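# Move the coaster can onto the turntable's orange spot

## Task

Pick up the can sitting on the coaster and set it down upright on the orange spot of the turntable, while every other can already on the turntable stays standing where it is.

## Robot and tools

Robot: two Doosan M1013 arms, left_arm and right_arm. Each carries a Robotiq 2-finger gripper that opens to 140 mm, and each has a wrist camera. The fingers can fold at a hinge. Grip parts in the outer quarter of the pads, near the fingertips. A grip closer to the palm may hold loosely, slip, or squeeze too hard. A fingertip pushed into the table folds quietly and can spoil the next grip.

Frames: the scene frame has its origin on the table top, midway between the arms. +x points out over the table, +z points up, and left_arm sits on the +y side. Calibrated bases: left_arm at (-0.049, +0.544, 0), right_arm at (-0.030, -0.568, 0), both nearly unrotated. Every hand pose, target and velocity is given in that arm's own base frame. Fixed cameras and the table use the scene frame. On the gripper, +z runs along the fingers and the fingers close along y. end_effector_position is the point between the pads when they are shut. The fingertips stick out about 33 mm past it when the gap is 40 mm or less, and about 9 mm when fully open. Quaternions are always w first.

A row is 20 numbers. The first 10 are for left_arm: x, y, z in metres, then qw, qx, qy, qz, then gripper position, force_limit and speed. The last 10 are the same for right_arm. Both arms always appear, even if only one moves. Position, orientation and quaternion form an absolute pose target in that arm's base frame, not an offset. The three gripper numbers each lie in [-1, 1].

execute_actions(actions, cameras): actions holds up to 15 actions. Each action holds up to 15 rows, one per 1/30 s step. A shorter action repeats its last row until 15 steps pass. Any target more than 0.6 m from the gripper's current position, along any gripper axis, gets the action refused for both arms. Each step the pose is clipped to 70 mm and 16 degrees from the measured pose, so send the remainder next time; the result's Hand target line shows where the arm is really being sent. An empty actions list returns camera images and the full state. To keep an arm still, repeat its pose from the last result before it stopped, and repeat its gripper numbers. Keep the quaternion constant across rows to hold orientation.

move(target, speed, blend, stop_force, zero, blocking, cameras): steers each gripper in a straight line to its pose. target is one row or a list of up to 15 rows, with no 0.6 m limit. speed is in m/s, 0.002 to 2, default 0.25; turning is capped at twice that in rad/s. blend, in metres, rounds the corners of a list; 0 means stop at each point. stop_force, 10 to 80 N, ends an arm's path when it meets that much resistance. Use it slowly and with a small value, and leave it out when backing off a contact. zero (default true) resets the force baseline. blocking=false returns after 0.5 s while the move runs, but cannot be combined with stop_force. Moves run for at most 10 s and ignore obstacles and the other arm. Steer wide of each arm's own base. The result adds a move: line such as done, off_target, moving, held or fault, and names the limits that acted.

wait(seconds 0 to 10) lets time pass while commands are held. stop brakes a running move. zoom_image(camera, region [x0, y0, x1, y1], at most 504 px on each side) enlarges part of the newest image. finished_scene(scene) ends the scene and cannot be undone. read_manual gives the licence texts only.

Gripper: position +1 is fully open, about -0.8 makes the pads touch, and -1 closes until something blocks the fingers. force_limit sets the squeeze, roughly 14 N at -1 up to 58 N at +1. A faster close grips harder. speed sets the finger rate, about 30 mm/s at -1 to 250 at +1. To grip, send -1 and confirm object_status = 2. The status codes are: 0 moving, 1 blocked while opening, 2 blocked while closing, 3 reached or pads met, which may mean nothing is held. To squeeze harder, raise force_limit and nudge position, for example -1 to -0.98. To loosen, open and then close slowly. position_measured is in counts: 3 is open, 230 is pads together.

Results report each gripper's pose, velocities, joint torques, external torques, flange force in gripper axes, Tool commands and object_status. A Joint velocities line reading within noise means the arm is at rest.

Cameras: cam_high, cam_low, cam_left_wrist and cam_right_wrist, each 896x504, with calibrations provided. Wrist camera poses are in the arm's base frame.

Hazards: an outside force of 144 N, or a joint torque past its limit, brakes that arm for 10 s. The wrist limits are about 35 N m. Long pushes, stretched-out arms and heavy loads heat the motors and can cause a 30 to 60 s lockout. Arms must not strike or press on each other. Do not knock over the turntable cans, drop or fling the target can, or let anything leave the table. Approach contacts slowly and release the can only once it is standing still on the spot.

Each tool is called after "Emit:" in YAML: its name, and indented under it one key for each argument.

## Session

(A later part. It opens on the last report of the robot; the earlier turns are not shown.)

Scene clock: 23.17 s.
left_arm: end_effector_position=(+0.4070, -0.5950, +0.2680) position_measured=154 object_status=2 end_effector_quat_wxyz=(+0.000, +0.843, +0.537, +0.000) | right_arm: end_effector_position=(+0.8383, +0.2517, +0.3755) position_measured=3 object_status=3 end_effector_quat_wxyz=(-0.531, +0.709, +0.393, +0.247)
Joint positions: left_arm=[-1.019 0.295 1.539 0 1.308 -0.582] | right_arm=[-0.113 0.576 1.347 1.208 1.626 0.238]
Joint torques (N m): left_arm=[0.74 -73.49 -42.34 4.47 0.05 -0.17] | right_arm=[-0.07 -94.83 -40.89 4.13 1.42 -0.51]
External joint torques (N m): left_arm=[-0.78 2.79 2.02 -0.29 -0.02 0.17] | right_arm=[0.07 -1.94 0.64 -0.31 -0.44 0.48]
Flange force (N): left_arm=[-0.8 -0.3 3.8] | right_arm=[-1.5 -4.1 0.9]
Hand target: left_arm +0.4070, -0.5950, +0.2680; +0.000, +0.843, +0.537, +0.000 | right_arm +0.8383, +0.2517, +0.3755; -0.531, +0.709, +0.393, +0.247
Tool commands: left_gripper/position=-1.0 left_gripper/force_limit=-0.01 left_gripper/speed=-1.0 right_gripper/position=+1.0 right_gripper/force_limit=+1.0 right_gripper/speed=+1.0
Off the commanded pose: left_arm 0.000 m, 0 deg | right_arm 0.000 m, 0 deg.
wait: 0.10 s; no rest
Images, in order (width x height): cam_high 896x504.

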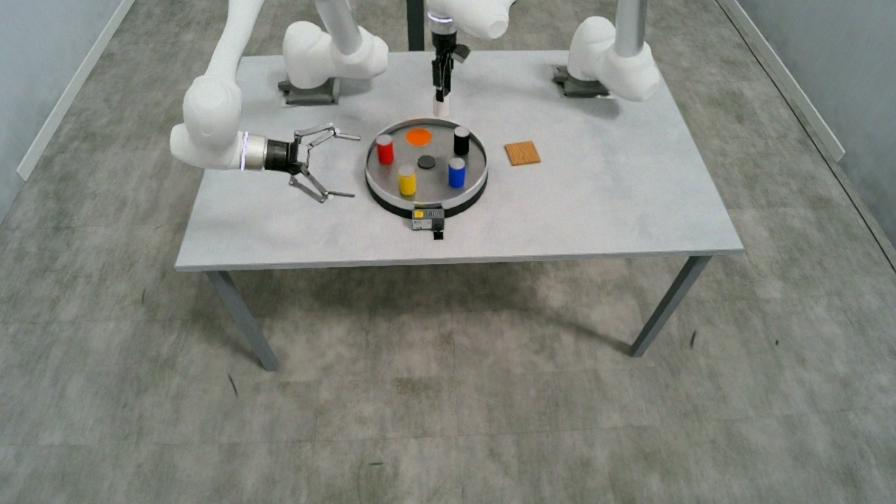

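Emit:
wait:
  seconds: 6.13

Emit:
move:
  target: [0.407,-0.595,0.159,0,0.8434,0.5373,0,-1,-0.01,-1,0.8383,0.2517,0.3755,-0.531,0.709,0.393,0.247,1,1,1]
  speed: 0.25

Emit:
execute_actions:
  actions:
    - [[0.407,-0.595,0.159,0,0.8434,0.5373,0,1,-0.01,0,0.8383,0.2517,0.3755,-0.531,0.709,0.393,0.247,1,1,1]]
  cameras: ["cam_high","cam_left_wrist"]

Emit:
move:
  target: [0.407,-0.595,0.30,0,0.8434,0.5373,0,1,-0.01,0,0.8383,0.2517,0.3755,-0.531,0.709,0.393,0.247,1,1,1]
  speed: 0.25
  cameras: ["cam_high","cam_left_wrist"]

Emit:
zoom_image:
  camera: "cam_high"
  region: [340, 60, 560, 220]

Scene clock: 29.53 s.
left_arm: end_effector_position=(+0.4070, -0.5950, +0.2680) position_measured=154 object_status=2 end_effector_quat_wxyz=(+0.000, +0.843, +0.537, +0.000) | right_arm: end_effector_position=(+0.8383, +0.2517, +0.3755) position_measured=3 object_status=3 end_effector_quat_wxyz=(-0.531, +0.709, +0.393, +0.247)
Joint positions: left_arm=[-1.019 0.295 1.539 0 1.308 -0.582] | right_arm=[-0.113 0.576 1.347 1.208 1.626 0.238]
Joint torques (N m): left_arm=[0.46 -73.66 -42.96 4.48 0.05 -0.13] | right_arm=[0.02 -94.59 -40.57 4.13 1.32 -0.45]
External joint torques (N m): left_arm=[-0.34 2.89 2.57 -0.29 -0.02 0.13] | right_arm=[0.02 -2.49 0.08 -0.29 -0.34 0.43]
Flange force (N): left_arm=[0.2 -0.9 4.6] | right_arm=[-0.6 -4.1 0.3]
Hand target: left_arm +0.4070, -0.5950, +0.2680; +0.000, +0.843, +0.537, +0.000 | right_arm +0.8383, +0.2517, +0.3755; -0.531, +0.709, +0.393, +0.247
Tool commands: left_gripper/position=-1.0 left_gripper/force_limit=-0.01 left_gripper/speed=-1.0 right_gripper/position=+1.0 right_gripper/force_limit=+1.0 right_gripper/speed=+1.0
Off the commanded pose: left_arm 0.000 m, 0 deg | right_arm 0.000 m, 0 deg.
wait: 6.13 s; at rest from the start

Scene clock: 30.33 s.
left_arm: end_effector_position=(+0.4070, -0.5950, +0.1590) position_measured=154 object_status=2 end_effector_quat_wxyz=(+0.000, +0.843, +0.537, +0.000) | right_arm: end_effector_position=(+0.8383, +0.2517, +0.3755) position_measured=3 object_status=3 end_effector_quat_wxyz=(-0.531, +0.709, +0.393, +0.247)
Joint positions: left_arm=[-1.019 0.356 1.662 0 1.123 -0.582] | right_arm=[-0.113 0.576 1.347 1.208 1.626 0.238]
Joint torques (N m): left_arm=[0.45 -77.14 -40.2 4.2 -0.03 -0.15] | right_arm=[0.35 -94.96 -40.71 4.17 1.3 -0.5]
External joint torques (N m): left_arm=[-0.74 4.31 2.87 -0.34 0.05 0.15] | right_arm=[-0.23 -2.36 0.08 -0.32 -0.31 0.47]
Flange force (N): left_arm=[-0.9 -0.2 5.7] | right_arm=[-0.6 -3.9 0.0]
Hand target: left_arm +0.4070, -0.5950, +0.1590; +0.000, +0.843, +0.537, +0.000 | right_arm +0.8383, +0.2517, +0.3755; -0.531, +0.709, +0.393, +0.247
Off the commanded pose: left_arm 0.000 m, 0 deg | right_arm 0.000 m, 0 deg.
move: done

Scene clock: 31.33 s.
left_arm: end_effector_position=(+0.4070, -0.5950, +0.1590) position_measured=3 object_status=0 end_effector_quat_wxyz=(+0.000, +0.843, +0.537, +0.000) | right_arm: end_effector_position=(+0.8383, +0.2517, +0.3755) position_measured=3 object_status=3 end_effector_quat_wxyz=(-0.531, +0.709, +0.393, +0.247)
Joint positions: left_arm=[-1.019 0.356 1.662 0 1.123 -0.582] | right_arm=[-0.113 0.576 1.347 1.208 1.626 0.238]
Joint torques (N m): left_arm=[0.53 -75.67 -39.21 4.19 0.08 -0.19] | right_arm=[-0.08 -94.7 -40.71 4.13 1.38 -0.49]
External joint torques (N m): left_arm=[-0.67 2.73 1.84 -0.32 -0.06 0.19] | right_arm=[-0.04 -2.14 0.41 -0.29 -0.39 0.46]
Flange force (N): left_arm=[-0.6 -0.3 3.8] | right_arm=[-1.1 -4.1 0.5]
Hand target: left_arm +0.4070, -0.5950, +0.1590; +0.000, +0.843, +0.537, +0.000 | right_arm +0.8383, +0.2517, +0.3755; -0.531, +0.709, +0.393, +0.247
Off the commanded pose: left_arm 0.000 m, 0 deg | right_arm 0.000 m, 0 deg.
Step readings (end_effector_position of left_arm | right_arm):
0: (+0.4070, -0.5950, +0.1590) | (+0.8383, +0.2517, +0.3755)
1: (+0.4070, -0.5950, +0.1590) | (+0.8383, +0.2517, +0.3755)
2: (+0.4070, -0.5950, +0.1590) | (+0.8383, +0.2517, +0.3755)
4: (+0.4070, -0.5950, +0.1590) | (+0.8383, +0.2517, +0.3755)
8: (+0.4070, -0.5950, +0.1590) | (+0.8383, +0.2517, +0.3755)
15: (+0.4070, -0.5950, +0.1590) | (+0.8383, +0.2517, +0.3755)
camera_calibration:
cam_left_wrist: T_world_to_cam=[[0.90795, -0.41858, 0.020448, -0.619765], [-0.40088, -0.853264, 0.333522, -0.394373], [-0.122158, -0.311018, -0.942521, 0.158278], [0, 0, 0, 1]] pos_world=[0.423955, -0.546698, 0.293386]
Images, in order (width x height): cam_high 896x504, cam_left_wrist 896x504.

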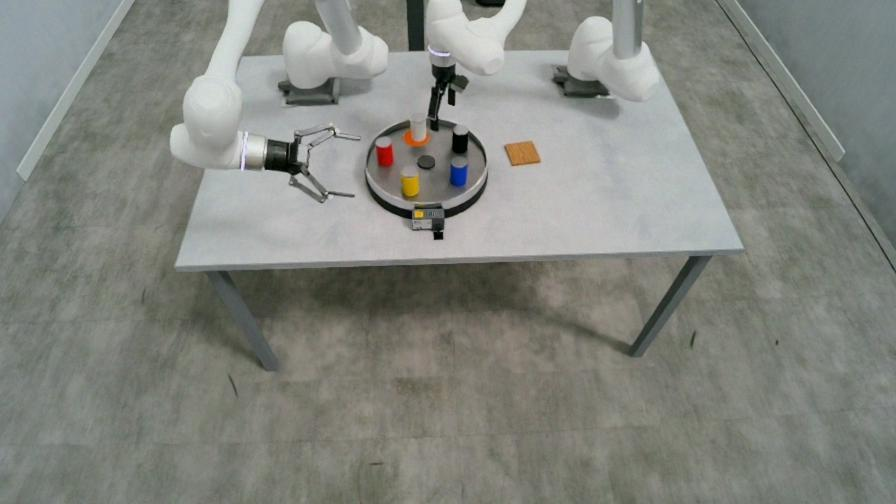

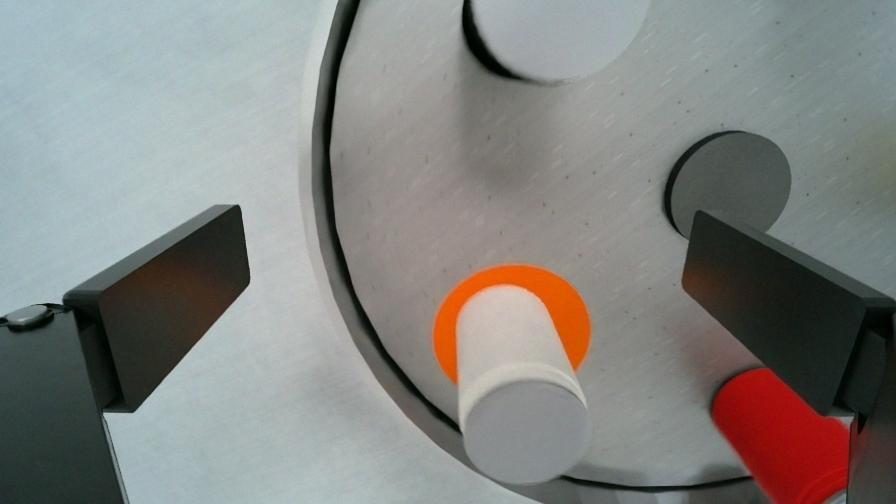

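Scene clock: 32.23 s.
left_arm: end_effector_position=(+0.4070, -0.5950, +0.3000) position_measured=3 object_status=3 end_effector_quat_wxyz=(+0.000, +0.843, +0.537, +0.000) | right_arm: end_effector_position=(+0.8383, +0.2517, +0.3755) position_measured=3 object_status=3 end_effector_quat_wxyz=(-0.531, +0.709, +0.393, +0.247)
Joint positions: left_arm=[-1.019 0.283 1.496 0 1.363 -0.582] | right_arm=[-0.113 0.576 1.347 1.208 1.626 0.238]
Joint torques (N m): left_arm=[0.61 -71.56 -42.11 4.55 -0.06 -0.17] | right_arm=[-0.38 -94.6 -40.71 4.15 1.32 -0.49]
External joint torques (N m): left_arm=[-0.64 2.11 1.33 -0.32 0.08 0.17] | right_arm=[0.4 -2.09 0.47 -0.33 -0.33 0.46]
Flange force (N): left_arm=[-0.9 0.2 2.4] | right_arm=[-1.1 -4.1 1.0]
Hand target: left_arm +0.4070, -0.5950, +0.3000; +0.000, +0.843, +0.537, +0.000 | right_arm +0.8383, +0.2517, +0.3755; -0.531, +0.709, +0.393, +0.247
Off the commanded pose: left_arm 0.000 m, 0 deg | right_arm 0.000 m, 0 deg.
move: done
camera_calibration:
cam_left_wrist: T_world_to_cam=[[0.90795, -0.41858, 0.020448, -0.622648], [-0.40088, -0.853264, 0.333522, -0.441399], [-0.122158, -0.311018, -0.942521, 0.291174], [0, 0, 0, 1]] pos_world=[0.423955, -0.546698, 0.434386]
Images, in order (width x height): cam_high 896x504, cam_left_wrist 896x504.

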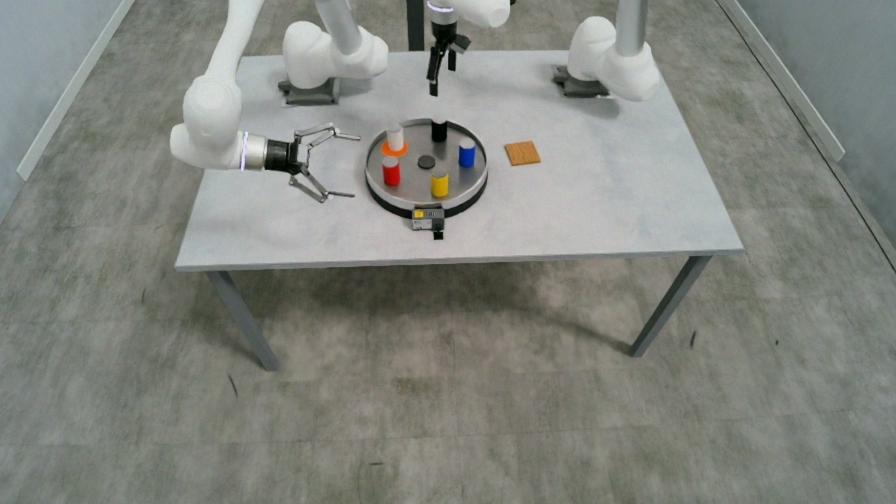

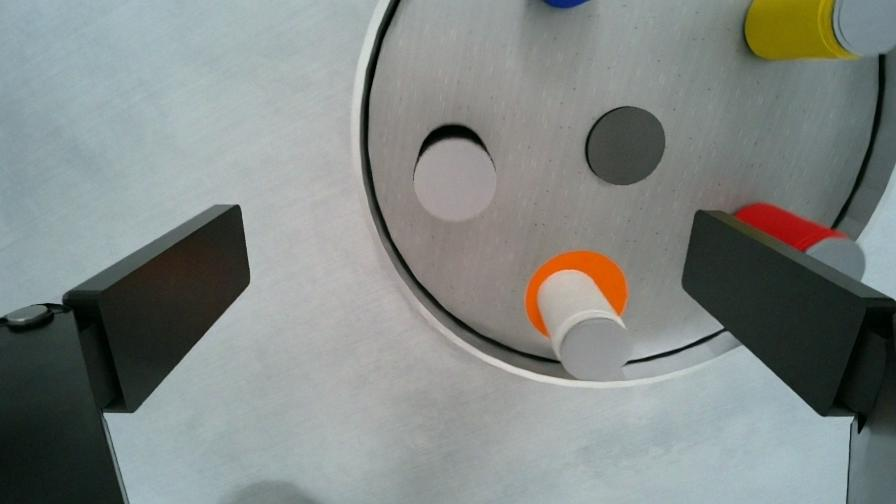

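Scaled by 2.291 from the camera's 896x504 image, which has a finer 1280x720 frame.

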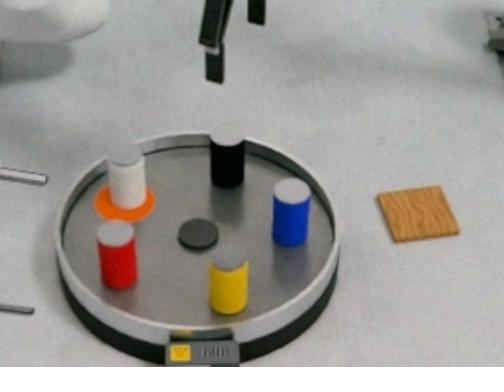

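Emit:
finished_scene:
  scene: 1

The scene is finished: the task was done.


## Next scene

The same job, from a new start.

Emit:
execute_actions:
  actions: []

Emit:
zoom_image:
  camera: "cam_high"
  region: [340, 60, 560, 220]

Scene clock: 0.00 s.
left_arm: end_effector_position=(+0.7224, +0.0425, +0.3627) position_measured=3 object_status=3 end_effector_quat_wxyz=(+0.584, +0.586, -0.512, +0.230) | right_arm: end_effector_position=(+0.5687, +0.0184, +0.1406) position_measured=3 object_status=3 end_effector_quat_wxyz=(-0.137, +0.663, +0.732, +0.075)
Joint positions: left_arm=[0.359 0.664 1.288 -1.048 2.103 3.269] | right_arm=[-0.186 0.22 1.919 0.293 1.179 -0.421]
Joint velocities: within noise
Joint torques (N m): no reading
External joint torques (N m): no reading
Flange force (N): no reading
Hand target: left_arm +0.7224, +0.0425, +0.3627; +0.584, +0.586, -0.512, +0.230 | right_arm +0.5687, +0.0184, +0.1406; -0.137, +0.663, +0.732, +0.075
Tool commands: left_gripper/position=+1.0 left_gripper/force_limit=+1.0 left_gripper/speed=+1.0 right_gripper/position=+1.0 right_gripper/force_limit=+1.0 right_gripper/speed=+1.0
camera_calibration:
cam_left_wrist: T_world_to_cam=[[-0.860642, 0.224724, 0.456941, 0.448617], [-0.236552, 0.618206, -0.749576, 0.419738], [-0.450931, -0.753207, -0.478895, 0.675206], [0, 0, 0, 1]] pos_world=[0.78986, 0.148271, 0.432987]
cam_right_wrist: T_world_to_cam=[[0.992472, 0.0950138, -0.0772724, -0.542241], [0.0995951, -0.99335, 0.0577625, -0.0408127], [-0.0712703, -0.0650236, -0.995335, 0.326451], [0, 0, 0, 1]] pos_world=[0.56549, 0.0322061, 0.285385]

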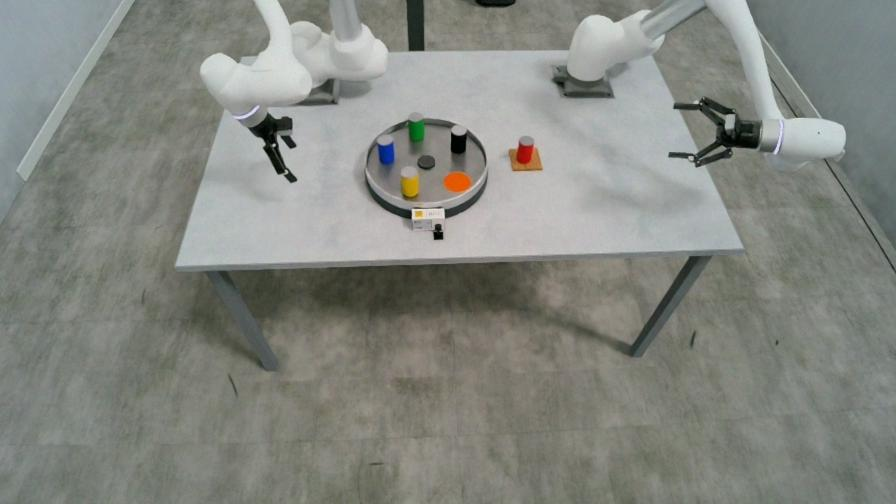

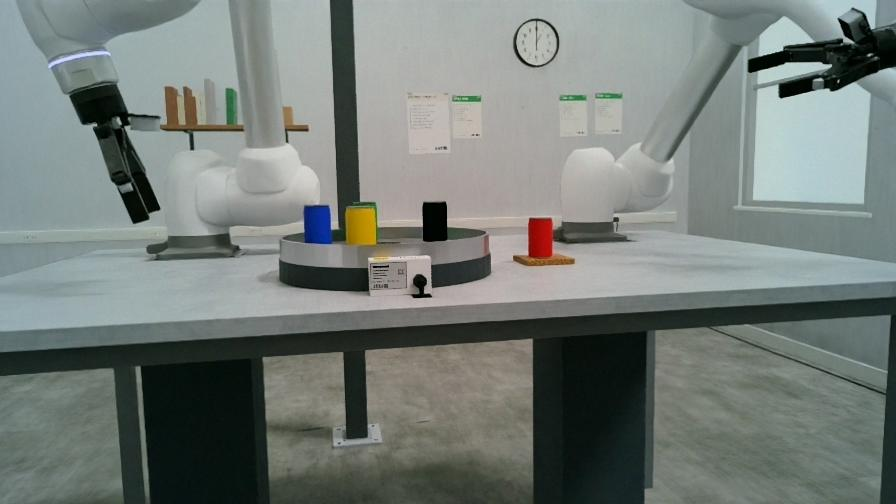

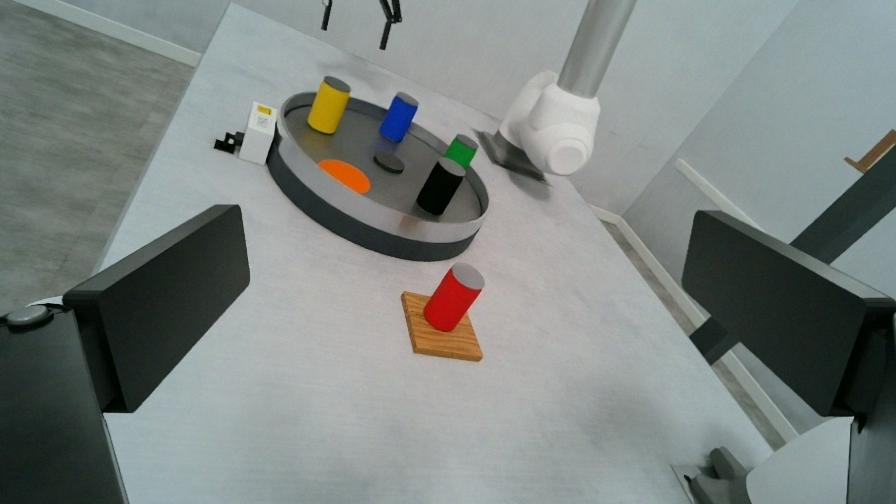

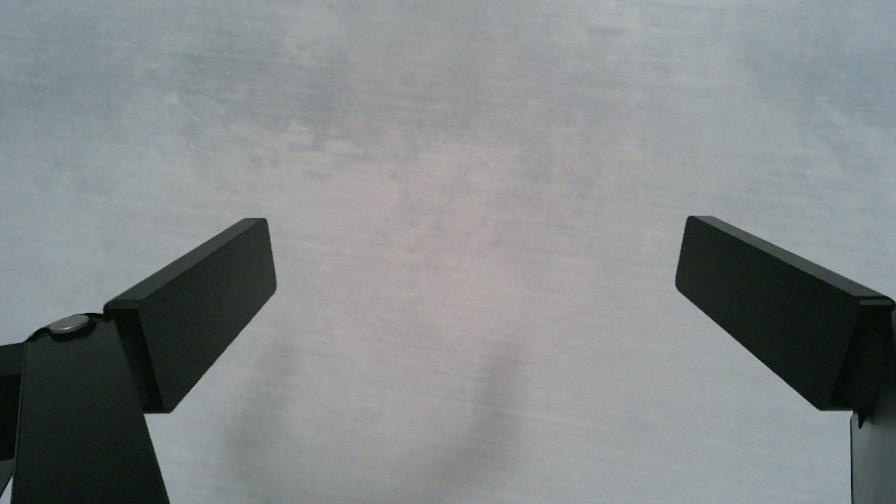

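Scaled by 2.291 from the camera's 896x504 image, which has a finer 1280x720 frame.

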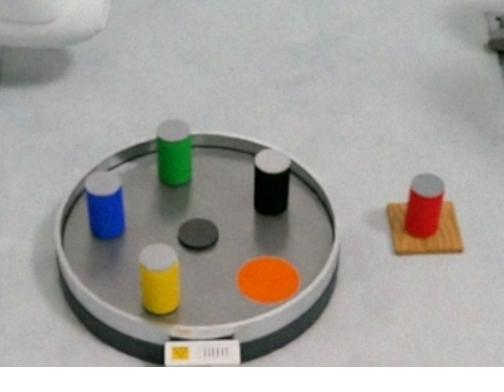

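Emit:
move:
  target:
    - [0.58,-0.18,0.32,0,0.5373,-0.8434,0,1,-0.01,-1,0.5687,0.0184,0.1406,-0.137,0.663,0.732,0.075,1,1,1]
    - [0.478,-0.307,0.22,0,0.5373,-0.8434,0,1,-0.01,-1,0.5687,0.0184,0.1406,-0.137,0.663,0.732,0.075,1,1,1]
  speed: 0.5
  blend: 0.05
  cameras: ["cam_high","cam_left_wrist"]

Emit:
zoom_image:
  camera: "cam_high"
  region: [340, 60, 560, 220]

Scene clock: 2.83 s.
left_arm: end_effector_position=(+0.4781, -0.3069, +0.2200) position_measured=3 object_status=3 end_effector_quat_wxyz=(+0.000, -0.537, +0.843, +0.000) | right_arm: end_effector_position=(+0.5687, +0.0184, +0.1406) position_measured=3 object_status=3 end_effector_quat_wxyz=(-0.137, +0.663, +0.732, +0.075)
Joint positions: left_arm=[-0.632 0.084 1.887 0 1.171 2.946] | right_arm=[-0.186 0.22 1.919 0.294 1.179 -0.422]
Joint torques (N m): left_arm=[-0.63 -48.59 -39.81 4.21 0.04 -0.33] | right_arm=[-0.15 -56.75 -35.95 4.47 0.9 -0.52]
External joint torques (N m): left_arm=[0.63 1.21 1.35 -0.31 -0.05 0.33] | right_arm=[0.13 -1.83 0.06 -0.32 -0.38 0.51]
Flange force (N): left_arm=[-1.7 0.1 2.5] | right_arm=[1.9 -2.6 -0.6]
Hand target: left_arm +0.4780, -0.3070, +0.2200; +0.000, -0.537, +0.843, +0.000 | right_arm +0.5687, +0.0184, +0.1406; -0.137, +0.663, +0.732, +0.075
Off the commanded pose: left_arm 0.000 m, 0 deg | right_arm 0.000 m, 0 deg.
move: done
camera_calibration:
cam_left_wrist: T_world_to_cam=[[-0.907986, 0.418502, 0.0204159, 0.560171], [0.400797, 0.853302, 0.333523, 0.000125817], [0.122159, 0.311017, -0.942521, 0.388282], [0, 0, 0, 1]] pos_world=[0.461145, -0.355303, 0.354485]
Images, in order (width x height): cam_high 896x504, cam_left_wrist 896x504.

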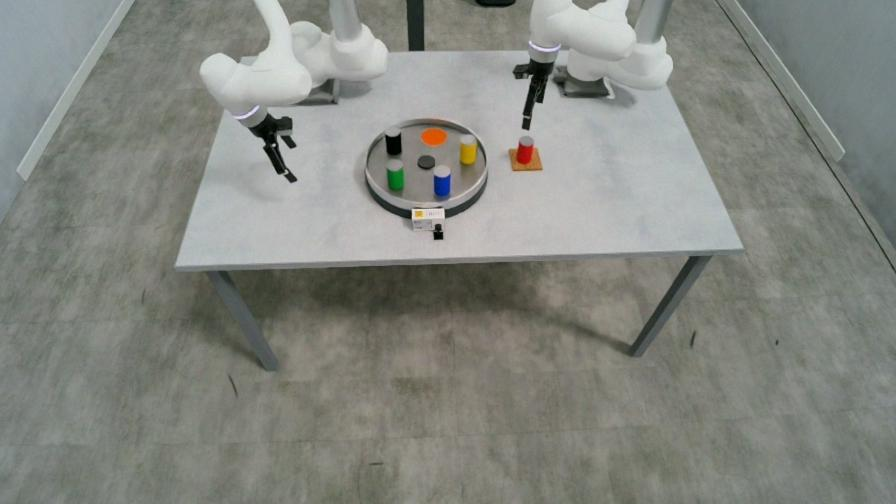

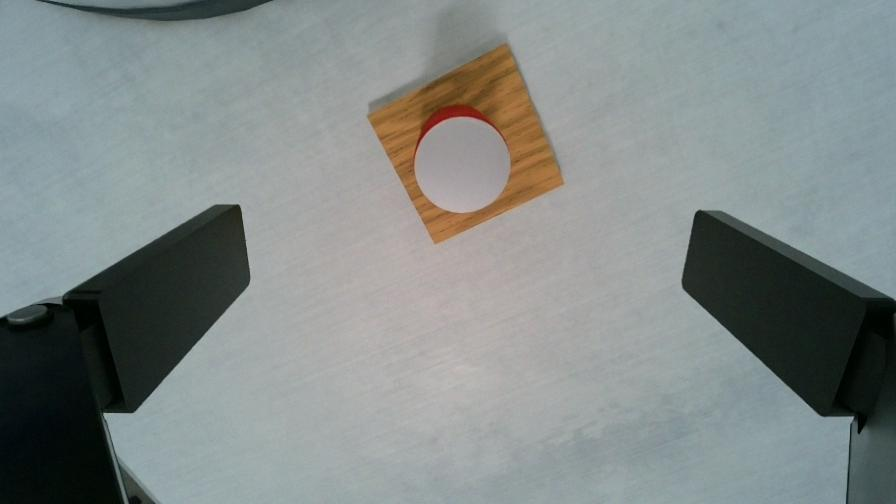

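Scaled by 2.291 from the camera's 896x504 image, which has a finer 1280x720 frame.

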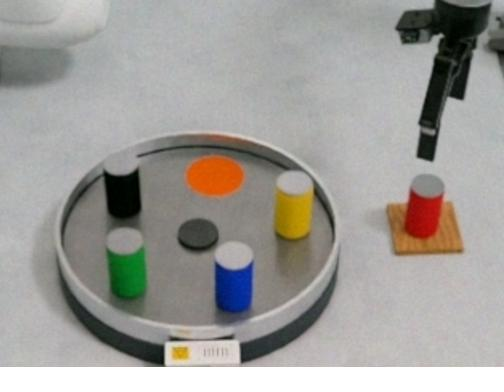

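Emit:
move:
  target:
    - [0.476,-0.312,0.117,0,0.5373,-0.8434,0,1,-0.01,-1,0.5687,0.0184,0.1406,-0.137,0.663,0.732,0.075,1,1,1]
    - [0.476,-0.312,0.117,0,0.5373,-0.8434,0,-1,-0.01,-1,0.5687,0.0184,0.1406,-0.137,0.663,0.732,0.075,1,1,1]
  speed: 0.2
  cameras: ["cam_left_wrist"]

Scene clock: 7.30 s.
left_arm: end_effector_position=(+0.4760, -0.3120, +0.1170) position_measured=155 object_status=2 end_effector_quat_wxyz=(+0.000, -0.537, +0.843, +0.000) | right_arm: end_effector_position=(+0.5687, +0.0184, +0.1406) position_measured=3 object_status=3 end_effector_quat_wxyz=(-0.137, +0.663, +0.732, +0.075)
Joint positions: left_arm=[-0.641 0.171 1.996 0 0.975 2.937] | right_arm=[-0.186 0.22 1.919 0.294 1.179 -0.422]
Joint torques (N m): left_arm=[0.46 -49.57 -34.41 3.92 -0.8 -0.14] | right_arm=[-0.03 -56.62 -35.99 4.47 0.92 -0.51]
External joint torques (N m): left_arm=[-0.28 -2.37 0.06 -0.43 0.8 0.14] | right_arm=[-0.09 -2.01 -0.04 -0.3 -0.41 0.5]
Flange force (N): left_arm=[-0.2 3.3 -3.8] | right_arm=[1.6 -2.8 -0.9]
Hand target: left_arm +0.4760, -0.3120, +0.1170; +0.000, -0.537, +0.843, +0.000 | right_arm +0.5687, +0.0184, +0.1406; -0.137, +0.663, +0.732, +0.075
Off the commanded pose: left_arm 0.000 m, 0 deg | right_arm 0.000 m, 0 deg.
move: done
camera_calibration:
cam_left_wrist: T_world_to_cam=[[-0.90795, 0.41858, 0.020448, 0.562465], [0.40088, 0.853264, 0.333522, 0.0395684], [0.122158, 0.311018, -0.942521, 0.292921], [0, 0, 0, 1]] pos_world=[0.459045, -0.360302, 0.251386]
Images, in order (width x height): cam_left_wrist 896x504.

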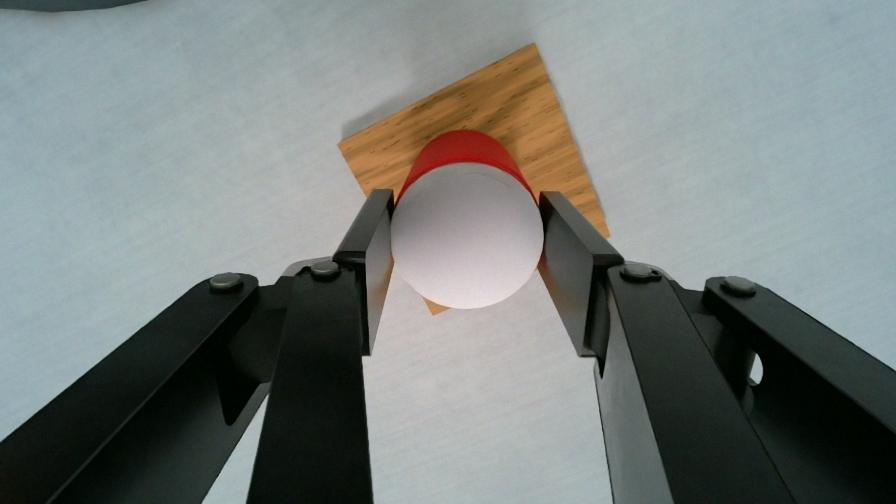

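Emit:
move:
  target:
    - [0.47,-0.34,0.25,0,0.5373,-0.8434,0,-1,-0.01,-1,0.5687,0.0184,0.1406,-0.137,0.663,0.732,0.075,1,1,1]
    - [0.405,-0.599,0.268,0,0.5373,-0.8434,0,-1,-0.01,-1,0.5687,0.0184,0.1406,-0.137,0.663,0.732,0.075,1,1,1]
  speed: 0.3
  blend: 0.04
  cameras: ["cam_high","cam_left_wrist"]

Emit:
zoom_image:
  camera: "cam_high"
  region: [340, 60, 560, 220]

Scene clock: 9.27 s.
left_arm: end_effector_position=(+0.4050, -0.5989, +0.2680) position_measured=155 object_status=2 end_effector_quat_wxyz=(+0.000, -0.537, +0.843, +0.000) | right_arm: end_effector_position=(+0.5687, +0.0184, +0.1406) position_measured=3 object_status=3 end_effector_quat_wxyz=(-0.137, +0.663, +0.732, +0.075)
Joint positions: left_arm=[-1.024 0.298 1.534 0 1.309 2.554] | right_arm=[-0.186 0.22 1.919 0.294 1.179 -0.422]
Joint torques (N m): left_arm=[0.19 -73.9 -42.33 4.46 0.03 -0.12] | right_arm=[-0.55 -56.36 -35.84 4.45 0.88 -0.56]
External joint torques (N m): left_arm=[-0.1 3.54 2.15 -0.38 -0.06 0.12] | right_arm=[0.57 -2.19 0.07 -0.31 -0.35 0.56]
Flange force (N): left_arm=[0.5 -0.9 4.4] | right_arm=[2.8 -2.8 -0.7]
Hand target: left_arm +0.4050, -0.5990, +0.2680; +0.000, -0.537, +0.843, +0.000 | right_arm +0.5687, +0.0184, +0.1406; -0.137, +0.663, +0.732, +0.075
Off the commanded pose: left_arm 0.000 m, 0 deg | right_arm 0.000 m, 0 deg.
move: done
camera_calibration:
cam_left_wrist: T_world_to_cam=[[-0.907992, 0.418488, 0.0204551, 0.615088], [0.400785, 0.853276, 0.333603, 0.262495], [0.122155, 0.311107, -0.942492, 0.533306], [0, 0, 0, 1]] pos_world=[0.388145, -0.647303, 0.402486]
Images, in order (width x height): cam_high 896x504, cam_left_wrist 896x504.

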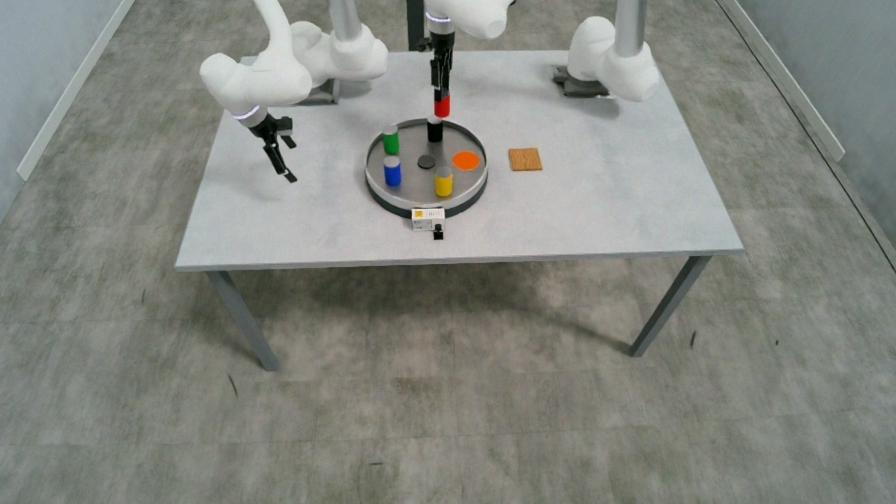

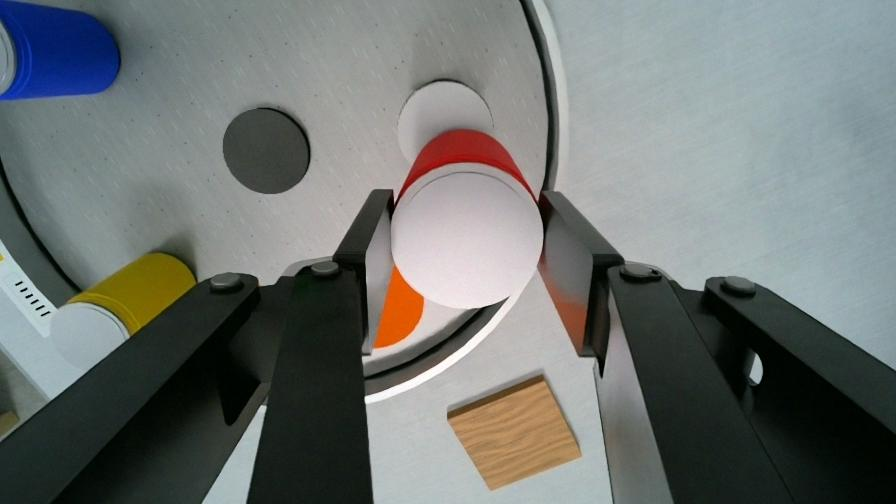

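Scaled by 2.291 from the camera's 896x504 image, which has a finer 1280x720 frame.

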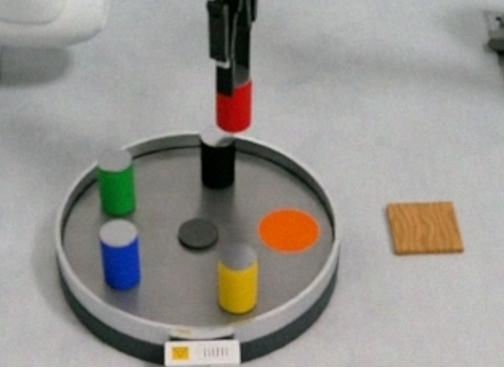

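Emit:
wait:
  seconds: 8.22

Emit:
move:
  target: [0.409,-0.599,0.159,0,0.5373,-0.8434,0,-1,-0.01,-1,0.5687,0.0184,0.1406,-0.137,0.663,0.732,0.075,1,1,1]
  speed: 0.25

Emit:
execute_actions:
  actions:
    - [[0.409,-0.599,0.159,0,0.5373,-0.8434,0,1,-0.01,0,0.5687,0.0184,0.1406,-0.137,0.663,0.732,0.075,1,1,1]]

Emit:
move:
  target: [0.409,-0.599,0.30,0,0.5373,-0.8434,0,1,-0.01,0,0.5687,0.0184,0.1406,-0.137,0.663,0.732,0.075,1,1,1]
  speed: 0.25
  cameras: ["cam_high","cam_left_wrist"]

Emit:
zoom_image:
  camera: "cam_high"
  region: [340, 60, 560, 220]

Scene clock: 17.80 s.
left_arm: end_effector_position=(+0.4050, -0.5990, +0.2680) position_measured=155 object_status=2 end_effector_quat_wxyz=(+0.000, -0.537, +0.843, +0.000) | right_arm: end_effector_position=(+0.5687, +0.0184, +0.1406) position_measured=3 object_status=3 end_effector_quat_wxyz=(-0.137, +0.663, +0.732, +0.075)
Joint positions: left_arm=[-1.024 0.298 1.534 0 1.309 2.554] | right_arm=[-0.186 0.22 1.919 0.294 1.179 -0.422]
Joint torques (N m): left_arm=[0.57 -73.91 -42.9 4.4 -0.04 -0.16] | right_arm=[0.08 -56.8 -35.9 4.5 0.87 -0.49]
External joint torques (N m): left_arm=[-0.78 3.52 2.64 -0.31 0.01 0.16] | right_arm=[-0.06 -1.7 0.11 -0.35 -0.34 0.49]
Flange force (N): left_arm=[0.7 0.5 4.9] | right_arm=[1.5 -2.5 -0.6]
Hand target: left_arm +0.4050, -0.5990, +0.2680; +0.000, -0.537, +0.843, +0.000 | right_arm +0.5687, +0.0184, +0.1406; -0.137, +0.663, +0.732, +0.075
Tool commands: left_gripper/position=-1.0 left_gripper/force_limit=-0.01 left_gripper/speed=-1.0 right_gripper/position=+1.0 right_gripper/force_limit=+1.0 right_gripper/speed=+1.0
Off the commanded pose: left_arm 0.000 m, 0 deg | right_arm 0.000 m, 0 deg.
wait: 8.23 s; at rest from the start

Scene clock: 18.60 s.
left_arm: end_effector_position=(+0.4090, -0.5990, +0.1590) position_measured=155 object_status=2 end_effector_quat_wxyz=(+0.000, -0.537, +0.843, +0.000) | right_arm: end_effector_position=(+0.5687, +0.0184, +0.1406) position_measured=3 object_status=3 end_effector_quat_wxyz=(-0.137, +0.663, +0.732, +0.075)
Joint positions: left_arm=[-1.019 0.363 1.653 0 1.126 2.559] | right_arm=[-0.186 0.22 1.919 0.294 1.179 -0.422]
Joint torques (N m): left_arm=[0.41 -77.92 -40.25 4.17 0.03 -0.15] | right_arm=[-0.41 -56.7 -35.99 4.46 0.88 -0.44]
External joint torques (N m): left_arm=[-0.99 3.84 2.51 -0.35 -0.07 0.15] | right_arm=[0.33 -2.04 -0.21 -0.27 -0.38 0.44]
Flange force (N): left_arm=[1.1 0.4 5.3] | right_arm=[2.2 -2.3 -0.9]
Hand target: left_arm +0.4090, -0.5990, +0.1590; +0.000, -0.537, +0.843, +0.000 | right_arm +0.5687, +0.0184, +0.1406; -0.137, +0.663, +0.732, +0.075
Off the commanded pose: left_arm 0.000 m, 0 deg | right_arm 0.000 m, 0 deg.
move: done

Scene clock: 19.57 s.
left_arm: end_effector_position=(+0.4090, -0.5990, +0.1590) position_measured=3 object_status=0 end_effector_quat_wxyz=(+0.000, -0.537, +0.843, +0.000) | right_arm: end_effector_position=(+0.5687, +0.0184, +0.1406) position_measured=3 object_status=3 end_effector_quat_wxyz=(-0.137, +0.663, +0.732, +0.075)
Joint positions: left_arm=[-1.019 0.363 1.653 0 1.126 2.559] | right_arm=[-0.186 0.22 1.919 0.294 1.179 -0.422]
Joint torques (N m): left_arm=[0.58 -76.28 -39.43 4.11 -0.01 -0.12] | right_arm=[-0.87 -56.59 -36.08 4.52 0.9 -0.44]
External joint torques (N m): left_arm=[-0.6 2.29 1.81 -0.29 -0.03 0.12] | right_arm=[0.81 -1.77 0.42 -0.39 -0.37 0.44]
Flange force (N): left_arm=[0.3 0.8 3.4] | right_arm=[2.8 -2.8 0.1]
Hand target: left_arm +0.4090, -0.5990, +0.1590; +0.000, -0.537, +0.843, +0.000 | right_arm +0.5687, +0.0184, +0.1406; -0.137, +0.663, +0.732, +0.075
Off the commanded pose: left_arm 0.000 m, 0 deg | right_arm 0.000 m, 0 deg.
Step readings (end_effector_position of left_arm | right_arm):
0: (+0.4090, -0.5990, +0.1590) | (+0.5687, +0.0184, +0.1406)
1: (+0.4090, -0.5990, +0.1590) | (+0.5687, +0.0184, +0.1406)
2: (+0.4090, -0.5990, +0.1590) | (+0.5687, +0.0184, +0.1406)
4: (+0.4090, -0.5990, +0.1590) | (+0.5687, +0.0184, +0.1406)
8: (+0.4090, -0.5990, +0.1590) | (+0.5687, +0.0184, +0.1406)
15: (+0.4090, -0.5990, +0.1590) | (+0.5687, +0.0184, +0.1406)

Scene clock: 20.47 s.
left_arm: end_effector_position=(+0.4090, -0.5990, +0.3000) position_measured=3 object_status=3 end_effector_quat_wxyz=(+0.000, -0.537, +0.843, +0.000) | right_arm: end_effector_position=(+0.5687, +0.0184, +0.1406) position_measured=3 object_status=3 end_effector_quat_wxyz=(-0.137, +0.663, +0.732, +0.075)
Joint positions: left_arm=[-1.019 0.29 1.486 0 1.365 2.559] | right_arm=[-0.186 0.22 1.919 0.294 1.179 -0.422]
Joint torques (N m): left_arm=[0.27 -72.21 -42.12 4.45 0.01 -0.14] | right_arm=[0.01 -56.64 -35.94 4.41 0.94 -0.48]
External joint torques (N m): left_arm=[-0.6 1.96 1.35 -0.32 -0.04 0.15] | right_arm=[-0.09 -1.93 -0.11 -0.24 -0.42 0.48]
Flange force (N): left_arm=[0.6 0.1 2.6] | right_arm=[1.6 -2.5 -0.8]
Hand target: left_arm +0.4090, -0.5990, +0.3000; +0.000, -0.537, +0.843, +0.000 | right_arm +0.5687, +0.0184, +0.1406; -0.137, +0.663, +0.732, +0.075
Off the commanded pose: left_arm 0.000 m, 0 deg | right_arm 0.000 m, 0 deg.
move: done
camera_calibration:
cam_left_wrist: T_world_to_cam=[[-0.907967, 0.418536, 0.0205722, 0.617947], [0.400871, 0.853251, 0.333564, 0.250256], [0.122055, 0.311112, -0.942503, 0.562943], [0, 0, 0, 1]] pos_world=[0.392045, -0.647303, 0.434386]
Images, in order (width x height): cam_high 896x504, cam_left_wrist 896x504.

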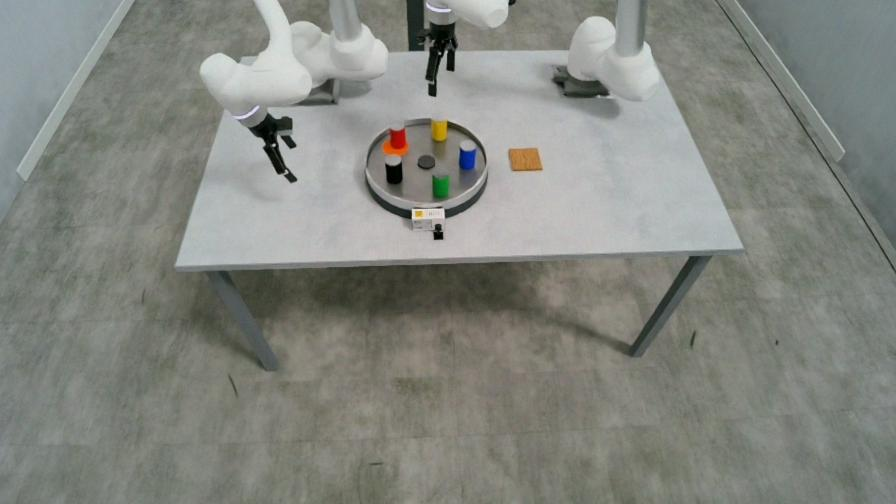

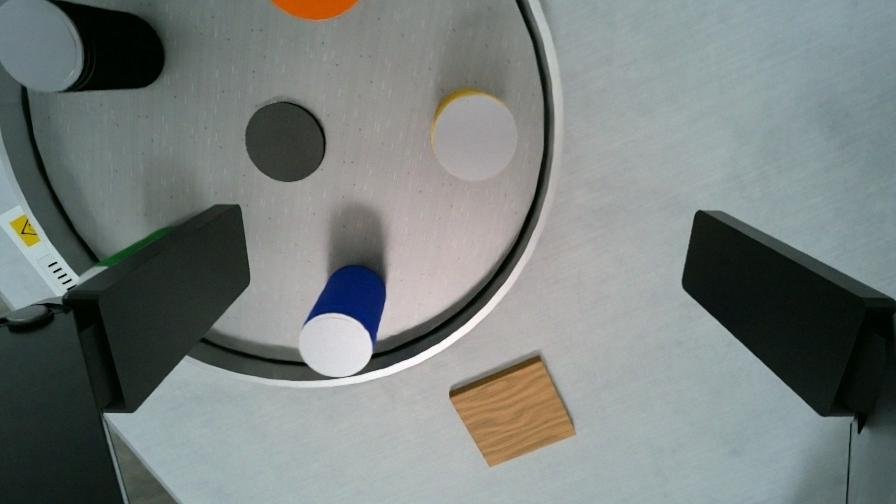

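Scaled by 2.291 from the camera's 896x504 image, which has a finer 1280x720 frame.

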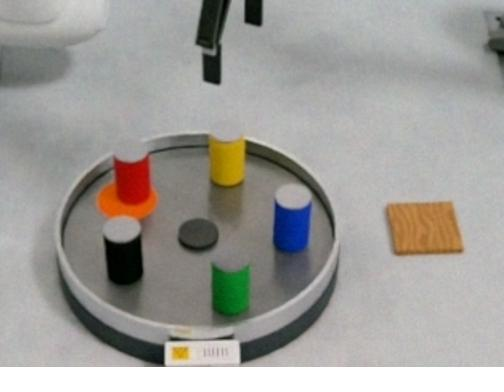

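Emit:
finished_scene:
  scene: 2

The scene is finished: the task was done.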